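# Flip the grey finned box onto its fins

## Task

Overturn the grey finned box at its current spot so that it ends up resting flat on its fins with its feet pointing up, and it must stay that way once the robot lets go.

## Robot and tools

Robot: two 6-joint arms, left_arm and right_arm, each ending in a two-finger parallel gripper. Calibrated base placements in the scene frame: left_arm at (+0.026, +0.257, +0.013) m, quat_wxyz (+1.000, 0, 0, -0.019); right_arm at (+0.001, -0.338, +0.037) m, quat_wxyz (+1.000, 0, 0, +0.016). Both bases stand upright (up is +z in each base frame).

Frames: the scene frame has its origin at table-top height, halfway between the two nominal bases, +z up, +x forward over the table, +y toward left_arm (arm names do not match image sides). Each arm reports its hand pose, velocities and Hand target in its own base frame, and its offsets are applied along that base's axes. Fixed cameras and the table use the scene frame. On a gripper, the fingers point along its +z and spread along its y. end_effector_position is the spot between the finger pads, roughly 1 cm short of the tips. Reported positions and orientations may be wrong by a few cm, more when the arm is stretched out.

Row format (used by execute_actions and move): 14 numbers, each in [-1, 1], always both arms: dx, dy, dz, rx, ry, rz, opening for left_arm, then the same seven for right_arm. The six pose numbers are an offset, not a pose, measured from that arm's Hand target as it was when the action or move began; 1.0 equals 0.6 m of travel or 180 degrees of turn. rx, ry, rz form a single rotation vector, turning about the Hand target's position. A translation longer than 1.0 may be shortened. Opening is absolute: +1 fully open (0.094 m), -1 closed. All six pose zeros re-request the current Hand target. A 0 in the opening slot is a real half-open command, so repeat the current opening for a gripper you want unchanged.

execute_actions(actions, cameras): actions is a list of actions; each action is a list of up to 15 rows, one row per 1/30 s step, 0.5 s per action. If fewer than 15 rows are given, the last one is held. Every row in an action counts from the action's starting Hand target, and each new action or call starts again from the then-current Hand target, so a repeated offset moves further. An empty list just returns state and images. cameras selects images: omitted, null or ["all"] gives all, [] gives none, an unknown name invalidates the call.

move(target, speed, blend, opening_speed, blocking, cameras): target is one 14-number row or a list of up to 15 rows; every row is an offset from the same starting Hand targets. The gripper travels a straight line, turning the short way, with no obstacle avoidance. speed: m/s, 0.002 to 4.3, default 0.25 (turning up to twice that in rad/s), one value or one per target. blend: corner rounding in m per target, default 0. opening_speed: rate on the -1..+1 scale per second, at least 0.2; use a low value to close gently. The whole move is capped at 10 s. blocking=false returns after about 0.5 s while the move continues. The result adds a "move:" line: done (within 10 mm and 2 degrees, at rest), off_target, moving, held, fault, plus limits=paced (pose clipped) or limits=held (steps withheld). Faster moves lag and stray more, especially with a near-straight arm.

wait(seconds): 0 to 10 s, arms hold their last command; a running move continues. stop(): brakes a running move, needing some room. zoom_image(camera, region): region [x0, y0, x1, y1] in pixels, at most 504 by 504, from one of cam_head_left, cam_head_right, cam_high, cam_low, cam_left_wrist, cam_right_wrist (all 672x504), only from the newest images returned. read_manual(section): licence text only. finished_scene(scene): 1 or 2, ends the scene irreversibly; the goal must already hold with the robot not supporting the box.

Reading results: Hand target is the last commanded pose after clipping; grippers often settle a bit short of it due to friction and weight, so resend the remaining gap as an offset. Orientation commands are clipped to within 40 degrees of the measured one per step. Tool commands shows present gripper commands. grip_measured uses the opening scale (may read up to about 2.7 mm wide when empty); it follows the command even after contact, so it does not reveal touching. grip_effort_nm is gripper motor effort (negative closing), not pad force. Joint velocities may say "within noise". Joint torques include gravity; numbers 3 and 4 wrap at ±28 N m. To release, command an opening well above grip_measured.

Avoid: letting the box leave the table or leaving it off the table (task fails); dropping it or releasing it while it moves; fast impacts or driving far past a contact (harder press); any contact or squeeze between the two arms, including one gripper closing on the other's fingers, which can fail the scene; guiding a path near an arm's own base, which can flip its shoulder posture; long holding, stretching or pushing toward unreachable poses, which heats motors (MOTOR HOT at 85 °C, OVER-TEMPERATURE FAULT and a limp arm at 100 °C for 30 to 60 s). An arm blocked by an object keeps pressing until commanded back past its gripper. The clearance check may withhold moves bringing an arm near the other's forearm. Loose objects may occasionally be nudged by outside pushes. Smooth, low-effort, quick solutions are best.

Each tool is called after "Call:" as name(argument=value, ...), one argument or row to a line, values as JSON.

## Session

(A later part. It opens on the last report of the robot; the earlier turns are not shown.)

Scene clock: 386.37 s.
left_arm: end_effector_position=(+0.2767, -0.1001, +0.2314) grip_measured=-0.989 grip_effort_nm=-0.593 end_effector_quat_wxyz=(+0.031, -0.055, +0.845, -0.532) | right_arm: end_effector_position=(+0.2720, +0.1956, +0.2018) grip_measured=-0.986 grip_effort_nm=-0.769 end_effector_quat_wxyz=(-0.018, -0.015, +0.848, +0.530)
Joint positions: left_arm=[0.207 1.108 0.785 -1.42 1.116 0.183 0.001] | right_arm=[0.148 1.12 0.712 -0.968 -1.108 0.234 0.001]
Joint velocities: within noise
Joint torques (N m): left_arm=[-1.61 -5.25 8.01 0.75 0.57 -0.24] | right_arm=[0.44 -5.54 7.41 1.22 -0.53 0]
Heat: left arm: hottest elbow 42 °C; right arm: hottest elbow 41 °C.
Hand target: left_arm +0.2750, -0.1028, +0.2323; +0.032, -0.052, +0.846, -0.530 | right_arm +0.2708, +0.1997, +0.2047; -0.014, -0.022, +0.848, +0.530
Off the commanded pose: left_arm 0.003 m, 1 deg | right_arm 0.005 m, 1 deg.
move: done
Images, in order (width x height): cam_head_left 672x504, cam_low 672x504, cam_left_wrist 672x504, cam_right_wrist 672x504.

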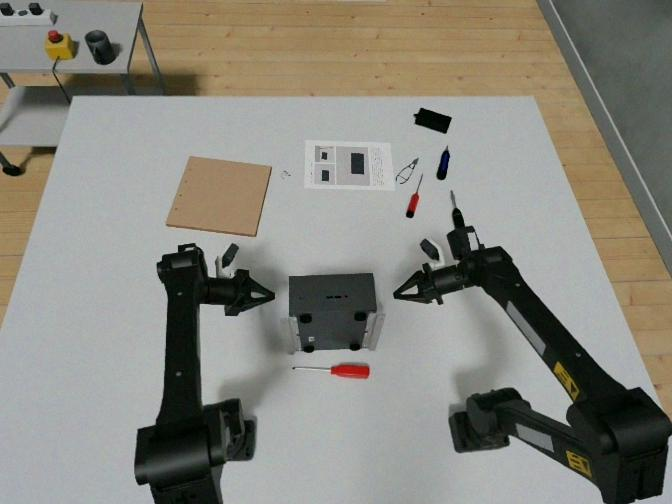

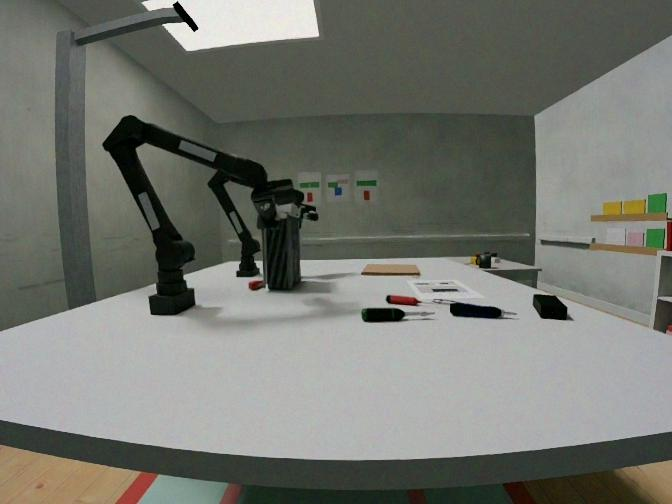

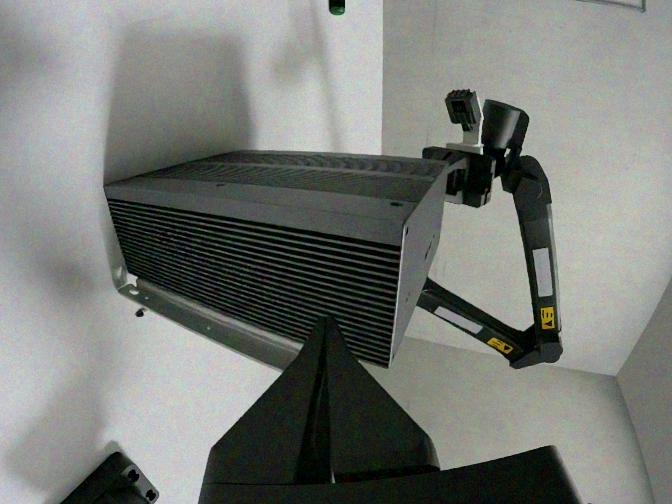

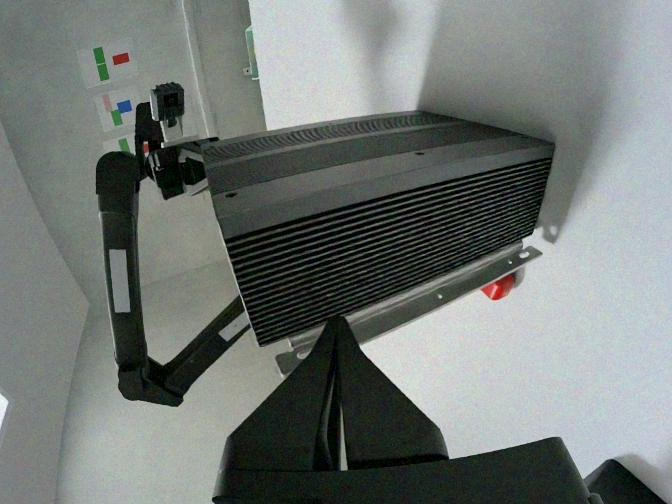

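Call:
move(
  target=[
    [0,-0.05,0,0,0,0,-1,0.01,0.04,0.02,0,0,0,-1],
    [0.003,-0.192,0,0,0,0,-1,0.015,0.205,0.02,0,0,0,-1],
  ],
  speed=[0.07,0.05],
  cameras=["cam_head_left","cam_low","cam_left_wrist","cam_right_wrist"],
)

Scene clock: 393.77 s.
left_arm: end_effector_position=(+0.3144, -0.1438, +0.2366) grip_measured=-0.989 grip_effort_nm=-0.598 end_effector_quat_wxyz=(+0.108, -0.125, +0.855, -0.492) | right_arm: end_effector_position=(+0.3099, +0.2330, +0.2066) grip_measured=-0.986 grip_effort_nm=-0.769 end_effector_quat_wxyz=(+0.031, +0.079, +0.862, +0.499)
Joint positions: left_arm=[-0.013 0.931 0.689 -0.754 0.943 -0.603 0.001] | right_arm=[0.292 1.076 0.688 -0.542 -0.897 0.793 0.001]
Joint velocities: within noise
Joint torques (N m): left_arm=[-15.62 -2.26 7.38 1.55 3.86 -0.3] | right_arm=[15.79 -1.67 9.8 4.42 -2.97 0.18]
Heat: left arm: hottest elbow 42 °C; right arm: hottest elbow 42 °C.
Hand target: left_arm +0.2767, -0.2180, +0.2322; +0.032, -0.052, +0.846, -0.530 | right_arm +0.2798, +0.3227, +0.2169; -0.014, -0.023, +0.848, +0.530
Off the commanded pose: left_arm 0.083 m, 13 deg | right_arm 0.095 m, 13 deg.
move: off_target (left_arm, right_arm)
Images, in order (width x height): cam_head_left 672x504, cam_low 672x504, cam_left_wrist 672x504, cam_right_wrist 672x504.

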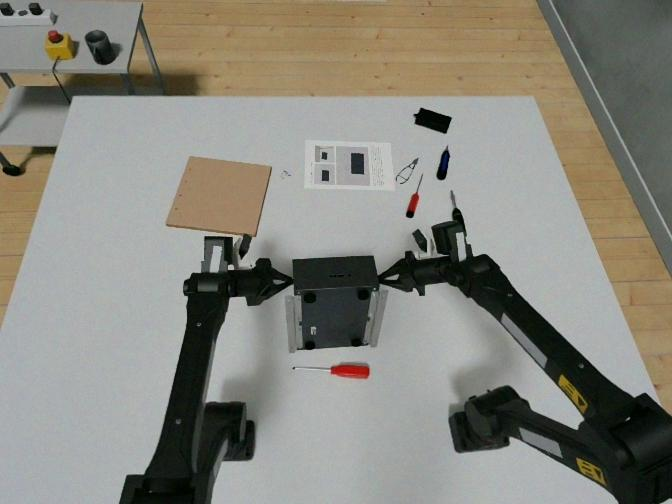

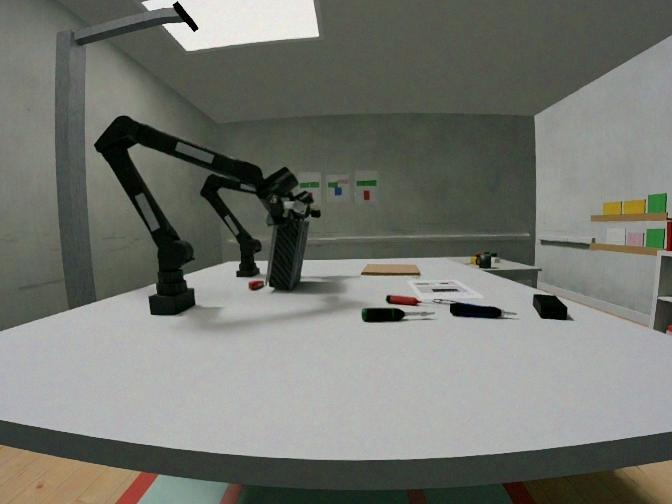

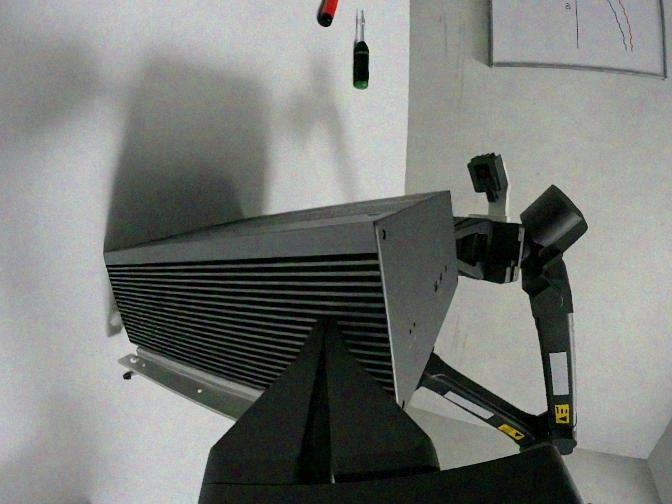

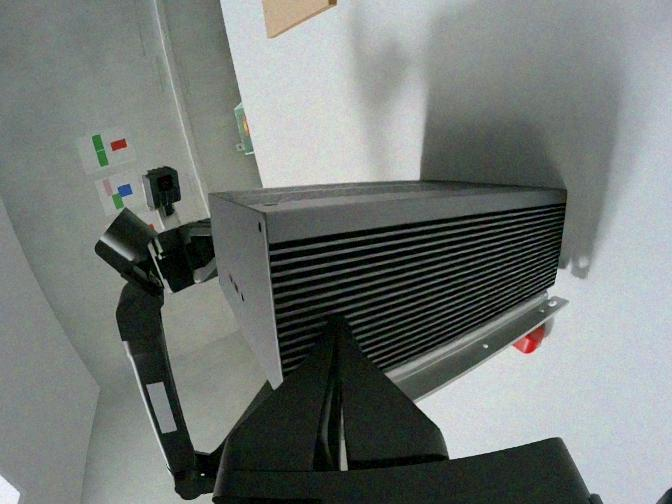

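Call:
move(
  target=[
    [0.072,0.006,0.015,0,0,0,-1,0.072,0,0.015,0,0,0,-1],
    [0.15,0.012,0.035,0,0,0,-1,0.15,0,0.035,0,0,0,-1],
  ],
  speed=0.05,
  blend=[0.01,0],
  cameras=["cam_head_left","cam_low","cam_left_wrist","cam_right_wrist"],
)

Call:
move(
  target=[
    [0.075,0.006,0.005,0,0,0,-1,0.075,0,0.005,0,0,0,-1],
    [0.137,0.01,-0.01,0,0,0,-1,0.137,0,-0.01,0,0,0,-1],
    [0.18,0.014,-0.035,0,0,0,-1,0.18,0,-0.035,0,0,0,-1],
  ],
  speed=0.05,
  blend=[0.01,0.01,0],
  cameras=["cam_head_left","cam_low","cam_left_wrist","cam_right_wrist"],
)

Scene clock: 402.90 s.
left_arm: end_effector_position=(+0.3810, -0.1365, +0.2258) grip_measured=-0.989 grip_effort_nm=-0.598 end_effector_quat_wxyz=(+0.077, -0.139, +0.859, -0.487) | right_arm: end_effector_position=(+0.3808, +0.2373, +0.2006) grip_measured=-0.986 grip_effort_nm=-0.764 end_effector_quat_wxyz=(+0.010, +0.078, +0.867, +0.491)
Joint positions: left_arm=[0.012 1.183 0.845 -0.769 0.958 -0.554 0.001] | right_arm=[0.246 1.316 0.882 -0.613 -0.931 0.694 0.001]
Joint velocities: within noise
Joint torques (N m): left_arm=[-13.33 -5.71 12.46 0.8 4.46 -0.02] | right_arm=[11.99 -6.01 14.02 2.29 -3.91 -0.11]
Heat: left arm: hottest wrist yaw 45 °C; right arm: hottest elbow 43 °C.
Hand target: left_arm +0.3667, -0.2107, +0.2533; +0.032, -0.052, +0.846, -0.530 | right_arm +0.3698, +0.3228, +0.2378; -0.015, -0.022, +0.848, +0.530
Off the commanded pose: left_arm 0.081 m, 12 deg | right_arm 0.094 m, 13 deg.
move: off_target (left_arm, right_arm)
Images, in order (width x height): cam_head_left 672x504, cam_low 672x504, cam_left_wrist 672x504, cam_right_wrist 672x504.

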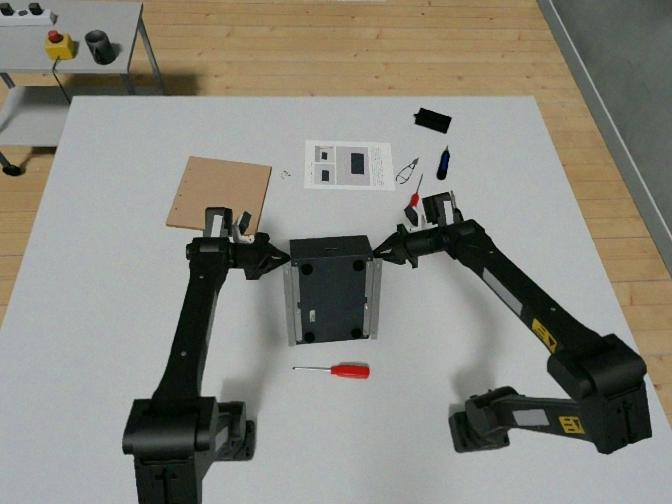

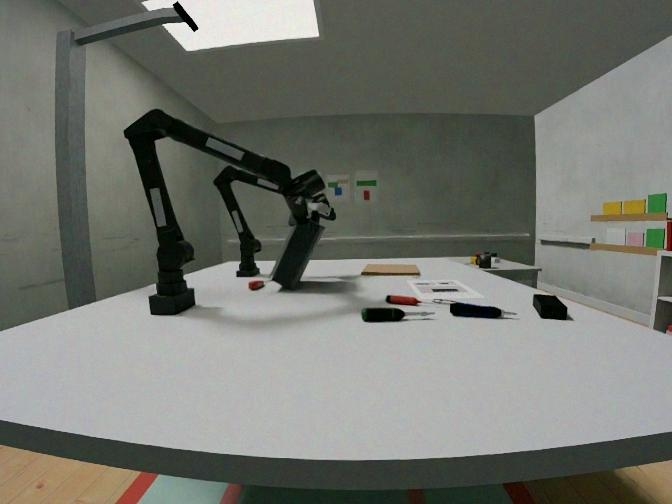

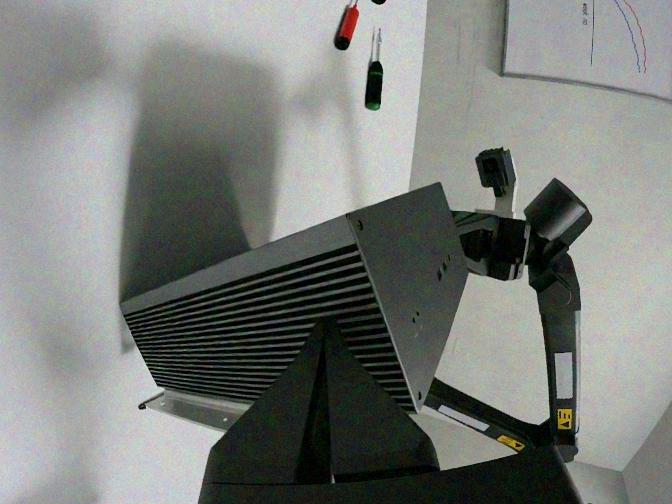

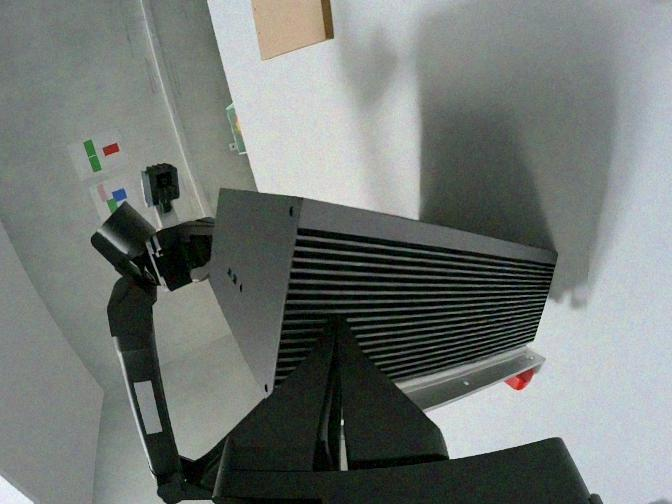

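Scene clock: 406.13 s.
left_arm: end_effector_position=(+0.4658, -0.1244, +0.1783) grip_measured=-0.989 grip_effort_nm=-0.589 end_effector_quat_wxyz=(+0.032, -0.148, +0.862, -0.484) | right_arm: end_effector_position=(+0.4750, +0.2447, +0.1627) grip_measured=-0.986 grip_effort_nm=-0.769 end_effector_quat_wxyz=(-0.022, +0.069, +0.867, +0.493)
Joint positions: left_arm=[0.041 1.517 1.049 -0.802 0.983 -0.462 0.001] | right_arm=[0.205 1.644 1.143 -0.691 -0.985 0.569 0.001]
Joint velocities: within noise
Joint torques (N m): left_arm=[-12.04 -12.4 14.42 1.46 4.44 -0.08] | right_arm=[9.35 -14.45 14.37 1.88 -3.52 -0.11]
Heat: left arm: hottest wrist yaw 50 °C; right arm: hottest elbow 44 °C.
Hand target: left_arm +0.4747, -0.2024, +0.2323; +0.032, -0.052, +0.846, -0.530 | right_arm +0.4778, +0.3227, +0.2169; -0.014, -0.023, +0.848, +0.530
Off the commanded pose: left_arm 0.095 m, 12 deg | right_arm 0.095 m, 12 deg.
move: off_target (left_arm, right_arm)
Images, in order (width x height): cam_head_left 672x504, cam_low 672x504, cam_left_wrist 672x504, cam_right_wrist 672x504.

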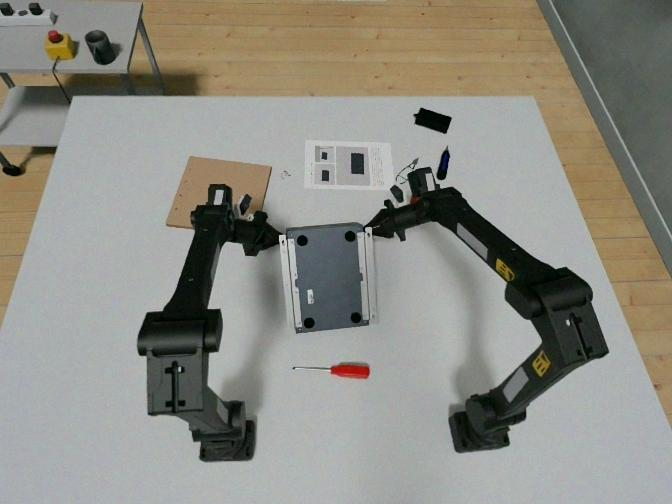

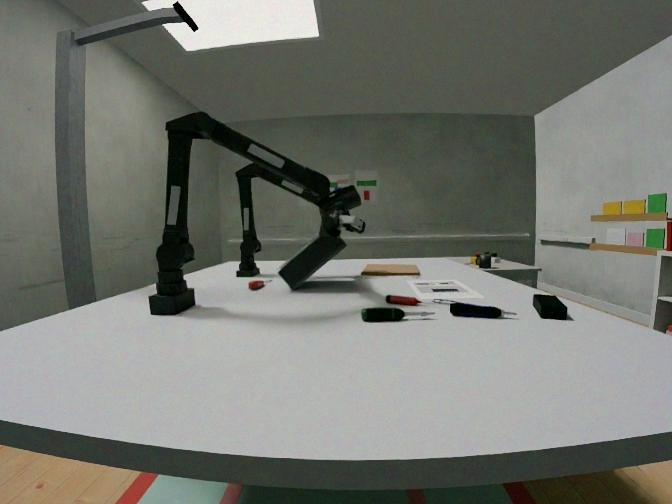

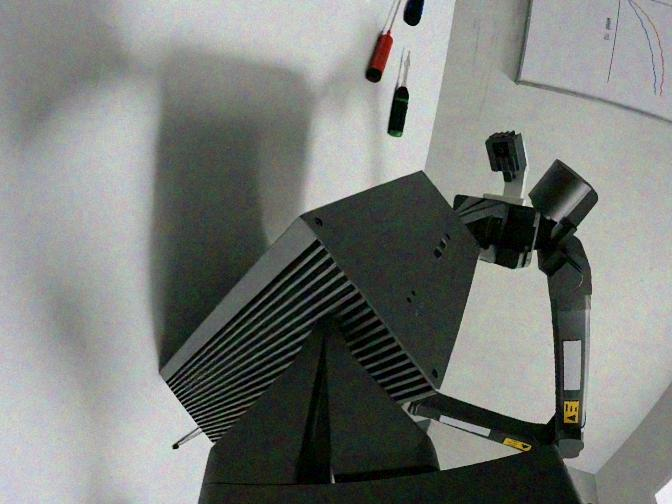

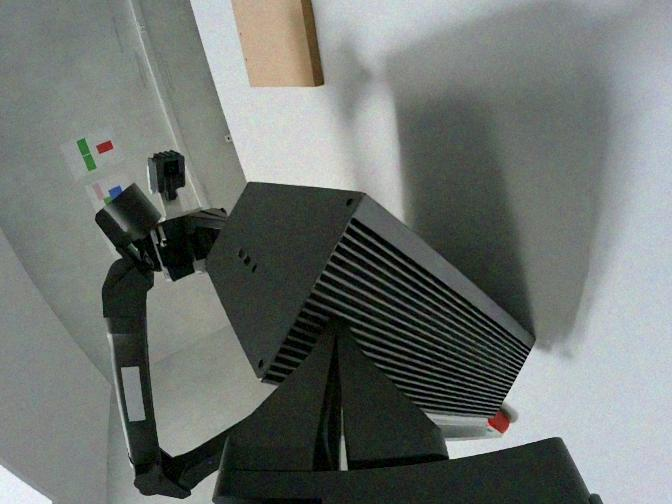

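Call:
move(
  target=[
    [0.015,-0.05,0,0,0,0,-1,0,0.058,0,0,0,0,-1],
    [0.077,-0.045,-0.055,0,0,0,-1,0.06,0.056,-0.055,0,0,0,-1],
    [0.12,-0.04,-0.135,0,0,0,-1,0.1,0.055,-0.135,0,0,0,-1],
  ],
  speed=0.05,
  blend=[0.01,0.01,0],
  cameras=["cam_head_left","cam_low","cam_left_wrist","cam_right_wrist"],
)

Scene clock: 416.23 s.
left_arm: end_effector_position=(+0.5311, -0.1226, +0.0956) grip_measured=-0.989 grip_effort_nm=-0.589 end_effector_quat_wxyz=(+0.031, -0.166, +0.860, -0.482) | right_arm: end_effector_position=(+0.5406, +0.2449, +0.0755) grip_measured=-0.986 grip_effort_nm=-0.774 end_effector_quat_wxyz=(-0.019, +0.092, +0.870, +0.483)
Joint positions: left_arm=[0.037 1.777 1.13 -0.594 0.972 -0.519 0.001] | right_arm=[0.187 1.9 1.25 -0.541 -0.961 0.597 0.001]
Joint velocities: within noise
Joint torques (N m): left_arm=[-14.56 -15.91 13.76 2.13 4.45 -0.09] | right_arm=[12.45 -18.49 13.03 2.37 -4.22 -0.13]
Heat: left arm: hottest wrist yaw 61 °C; right arm: hottest elbow 46 °C.
Hand target: left_arm +0.5467, -0.2264, +0.1513; +0.032, -0.052, +0.846, -0.530 | right_arm +0.5378, +0.3558, +0.1360; -0.014, -0.023, +0.848, +0.530
Off the commanded pose: left_arm 0.119 m, 14 deg | right_arm 0.126 m, 14 deg.
move: off_target (left_arm, right_arm)
Images, in order (width x height): cam_head_left 672x504, cam_low 672x504, cam_left_wrist 672x504, cam_right_wrist 672x504.

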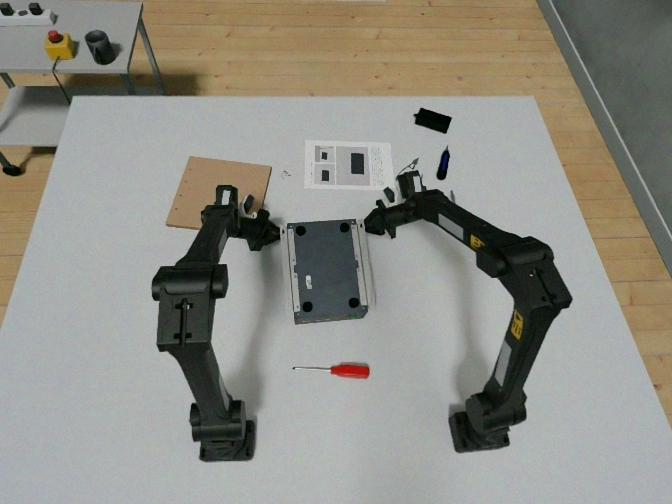

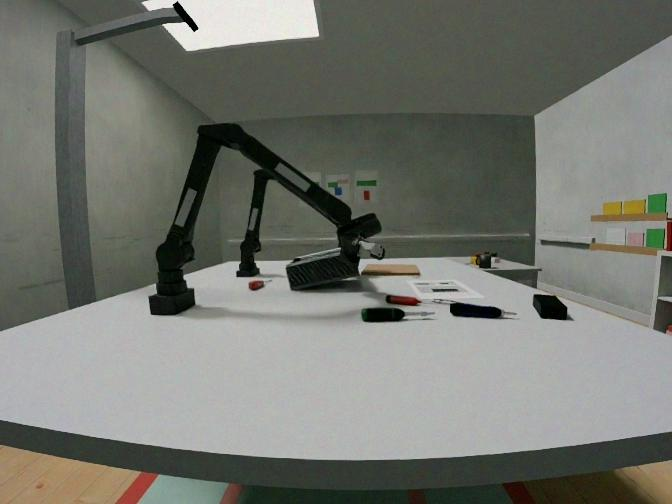

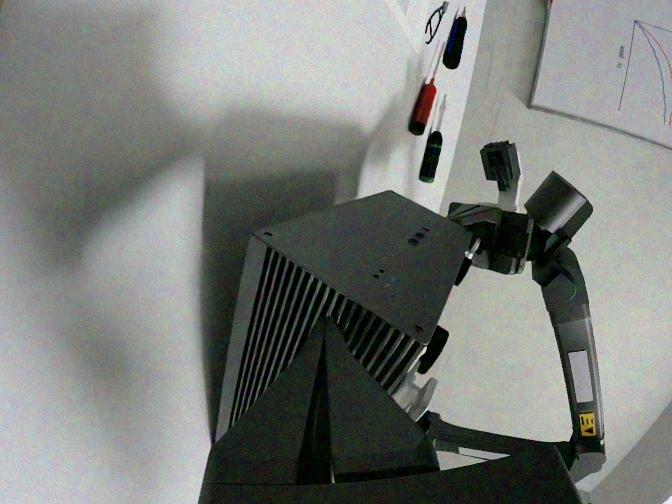

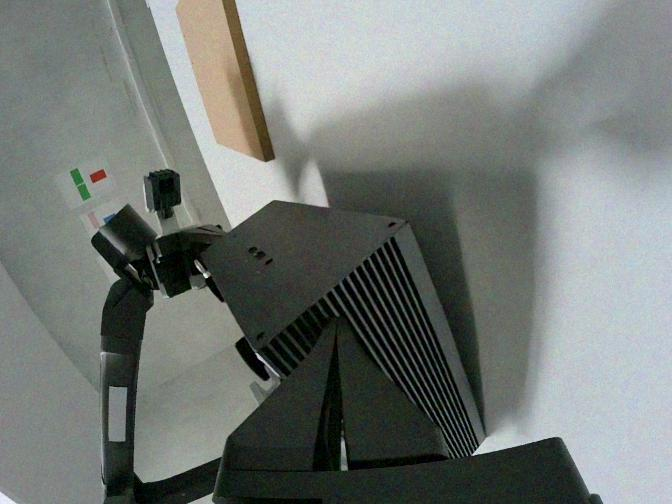

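Call:
move(
  target=[
    [0.015,0,-0.07,0,0,0,-1,0.015,0,-0.07,0,0,0,-1],
    [0.02,0,-0.17,0,0,0,-1,0.02,0,-0.17,0,0,0,-1],
  ],
  speed=0.035,
  blend=[0.01,0],
  cameras=["cam_head_left","cam_low","cam_left_wrist","cam_right_wrist"],
)

Scene clock: 423.67 s.
left_arm: end_effector_position=(+0.5540, -0.1225, +0.0478) grip_measured=-0.989 grip_effort_nm=-0.593 end_effector_quat_wxyz=(+0.065, -0.133, +0.851, -0.504) | right_arm: end_effector_position=(+0.5610, +0.2445, +0.0276) grip_measured=-0.986 grip_effort_nm=-0.769 end_effector_quat_wxyz=(+0.009, +0.067, +0.859, +0.508)
Joint positions: left_arm=[0.044 1.904 1.13 -0.391 1.016 -0.496 0.001] | right_arm=[0.172 2.02 1.255 -0.36 -1.005 0.576 0.001]
Joint velocities: within noise
Joint torques (N m): left_arm=[-14.86 -12.04 10.62 2.92 2.51 -0.29] | right_arm=[13.57 -14.39 10.66 2.96 -2.27 0]
Heat: left arm: hottest wrist yaw 65 °C; right arm: hottest wrist yaw 49 °C.
Hand target: left_arm +0.5587, -0.2263, +0.0492; +0.032, -0.052, +0.846, -0.529 | right_arm +0.5498, +0.3557, +0.0339; -0.014, -0.022, +0.848, +0.530
Off the commanded pose: left_arm 0.104 m, 10 deg | right_arm 0.112 m, 11 deg.
move: off_target (left_arm, right_arm)
Images, in order (width x height): cam_head_left 672x504, cam_low 672x504, cam_left_wrist 672x504, cam_right_wrist 672x504.

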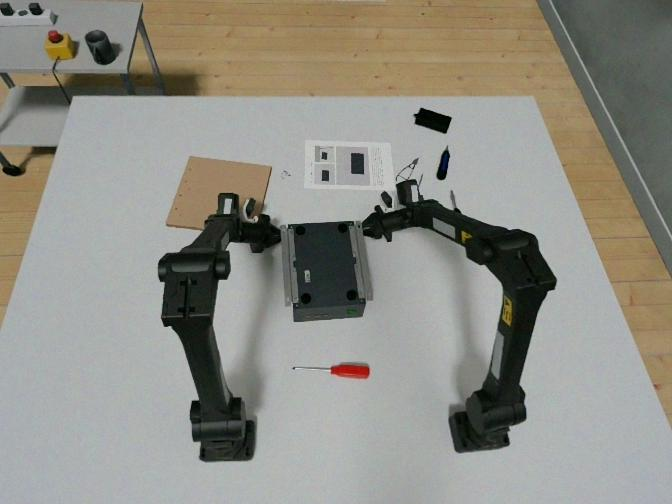

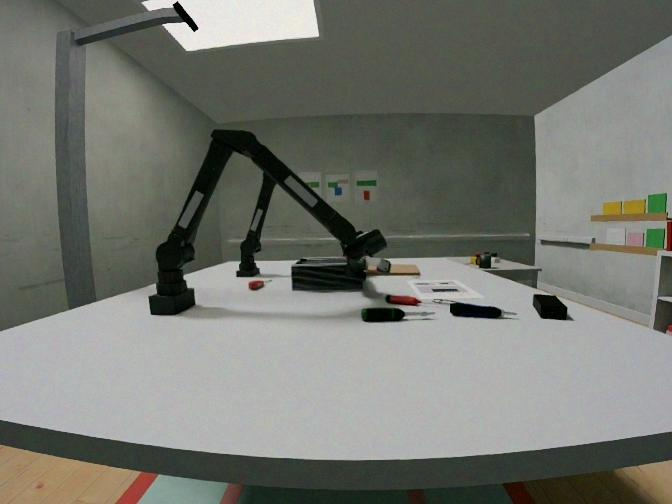

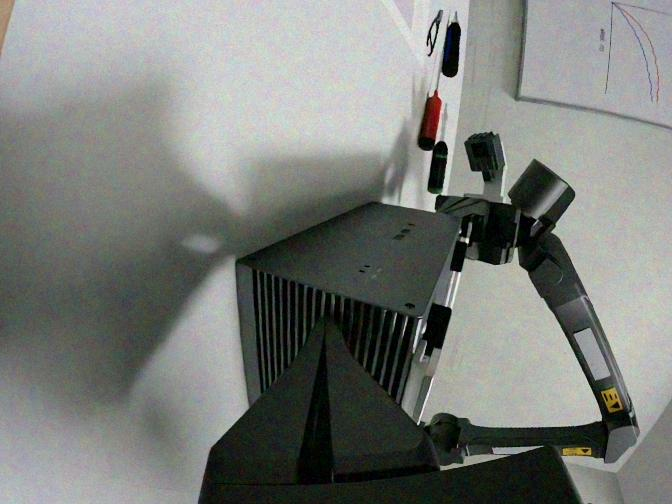

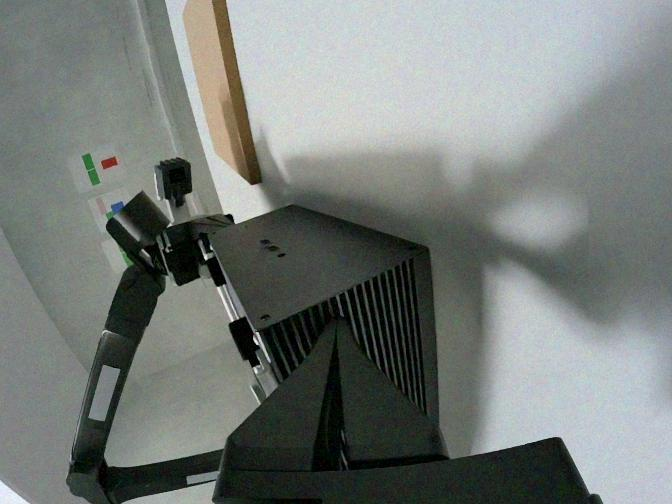

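Call:
move(
  target=[
    [0,0,-0.02,0,0,0,-1,0,0,-0.02,0,0,0,-1],
    [0,0.06,-0.02,0,0,0,-1,0,-0.09,-0.02,0,0,0,-1],
    [0,0.17,0,0,0,0,-1,0,-0.19,0,0,0,0,-1],
    [0,0.33,0.05,0,0,0,-1,0,-0.35,0.05,0,0,0,-1],
  ],
  speed=[0.04,0.04,0.04,0.12],
)

Call:
zoom_image(
  camera="cam_low",
  region=[240, 200, 440, 350],
)

Scene clock: 439.63 s.
left_arm: end_effector_position=(+0.5483, -0.0326, +0.0840) grip_measured=-0.989 grip_effort_nm=-0.593 end_effector_quat_wxyz=(+0.030, -0.056, +0.845, -0.531) | right_arm: end_effector_position=(+0.5348, +0.1507, +0.0532) grip_measured=-0.986 grip_effort_nm=-0.769 end_effector_quat_wxyz=(-0.032, -0.014, +0.848, +0.529)
Joint positions: left_arm=[0.226 2.004 1.408 -1.184 1.11 0.224 0.001] | right_arm=[-0.005 2.05 1.392 -1.078 -1.111 -0.142 0.001]
Joint velocities: within noise
Joint torques (N m): left_arm=[-0.44 -14.51 9.96 -0.01 0.56 -0.02] | right_arm=[-1.08 -17.2 8.79 -0.02 -0.7 -0.19]
Heat: left arm: hottest wrist yaw 54 °C; right arm: hottest elbow 47 °C.
Hand target: left_arm +0.5587, -0.0284, +0.0792; +0.032, -0.052, +0.846, -0.530 | right_arm +0.5498, +0.1457, +0.0638; -0.014, -0.023, +0.848, +0.530
Off the commanded pose: left_arm 0.012 m, 1 deg | right_arm 0.019 m, 2 deg.
move: off_target (left_arm, right_arm)

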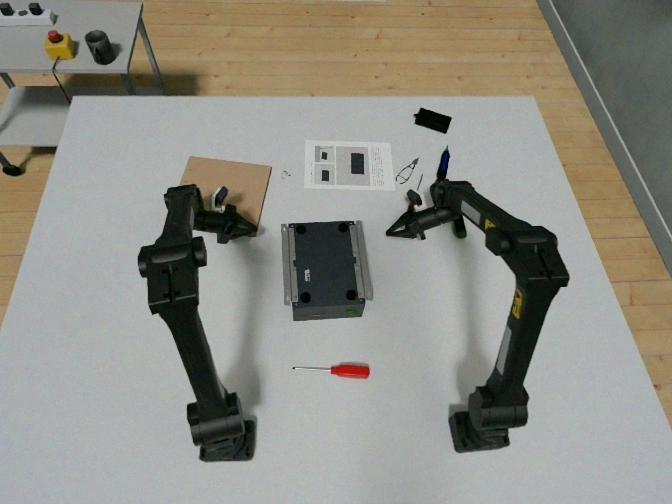

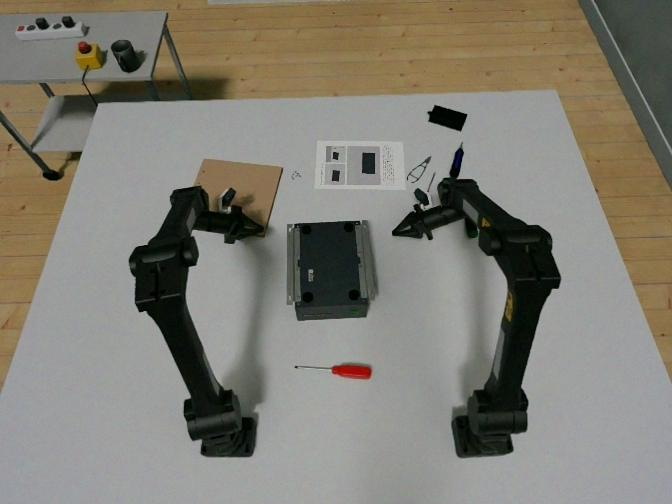

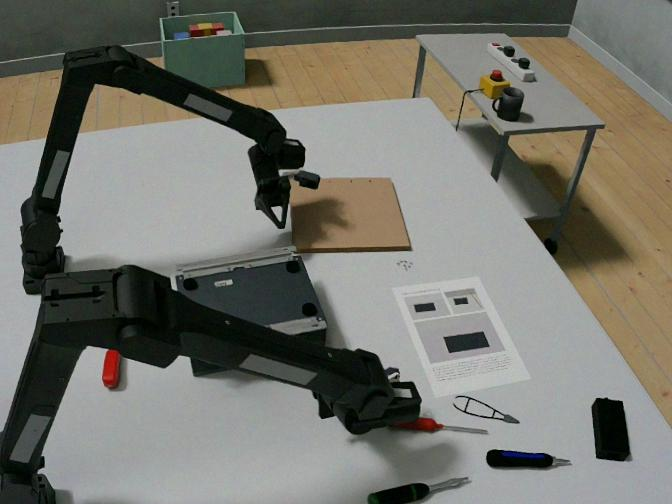

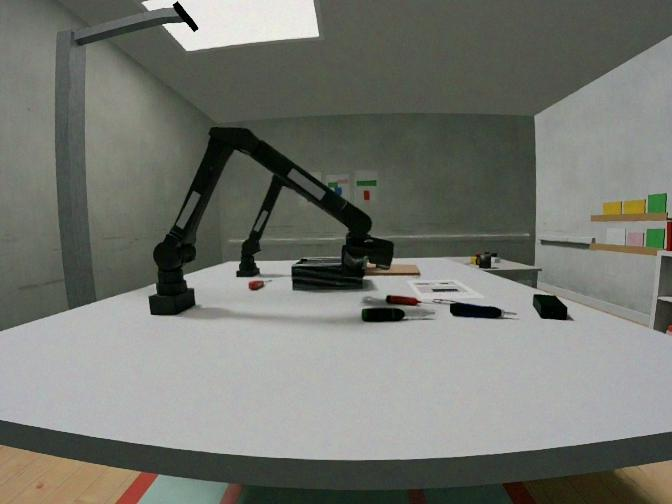

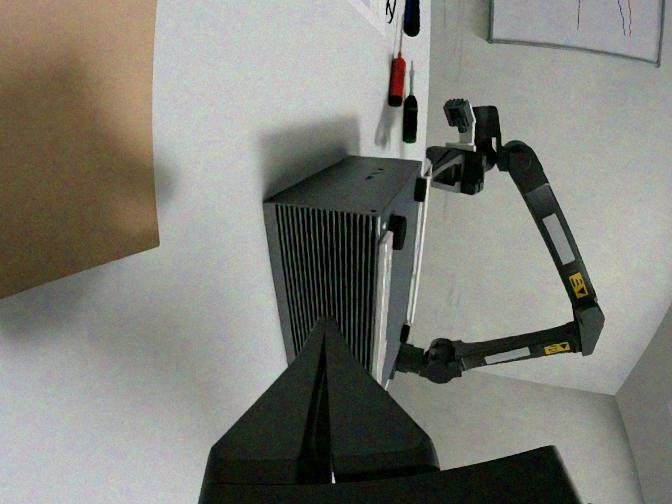

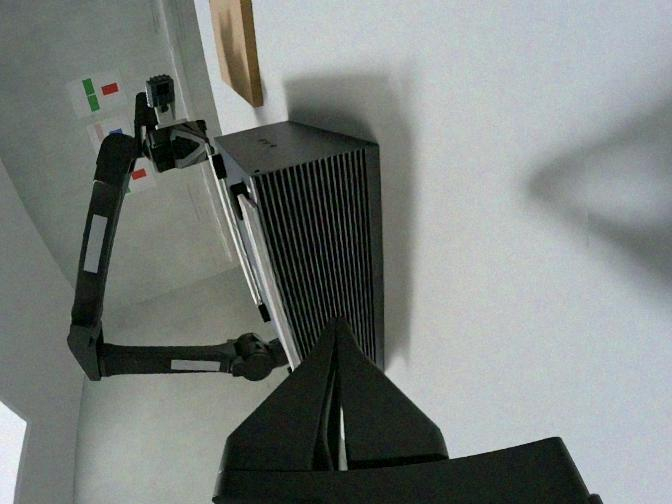

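Scaled by 2.520.

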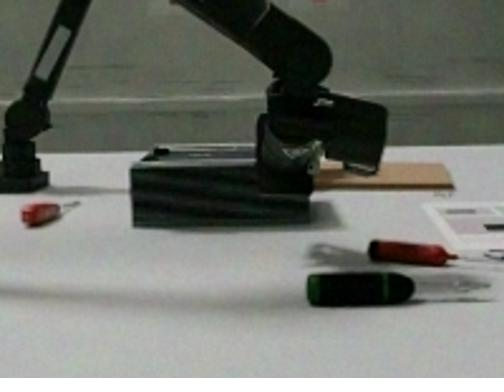

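Flat, feet up, arms clear.

Call:
finished_scene(
  scene=2,
)

The scene is finished: the task was done.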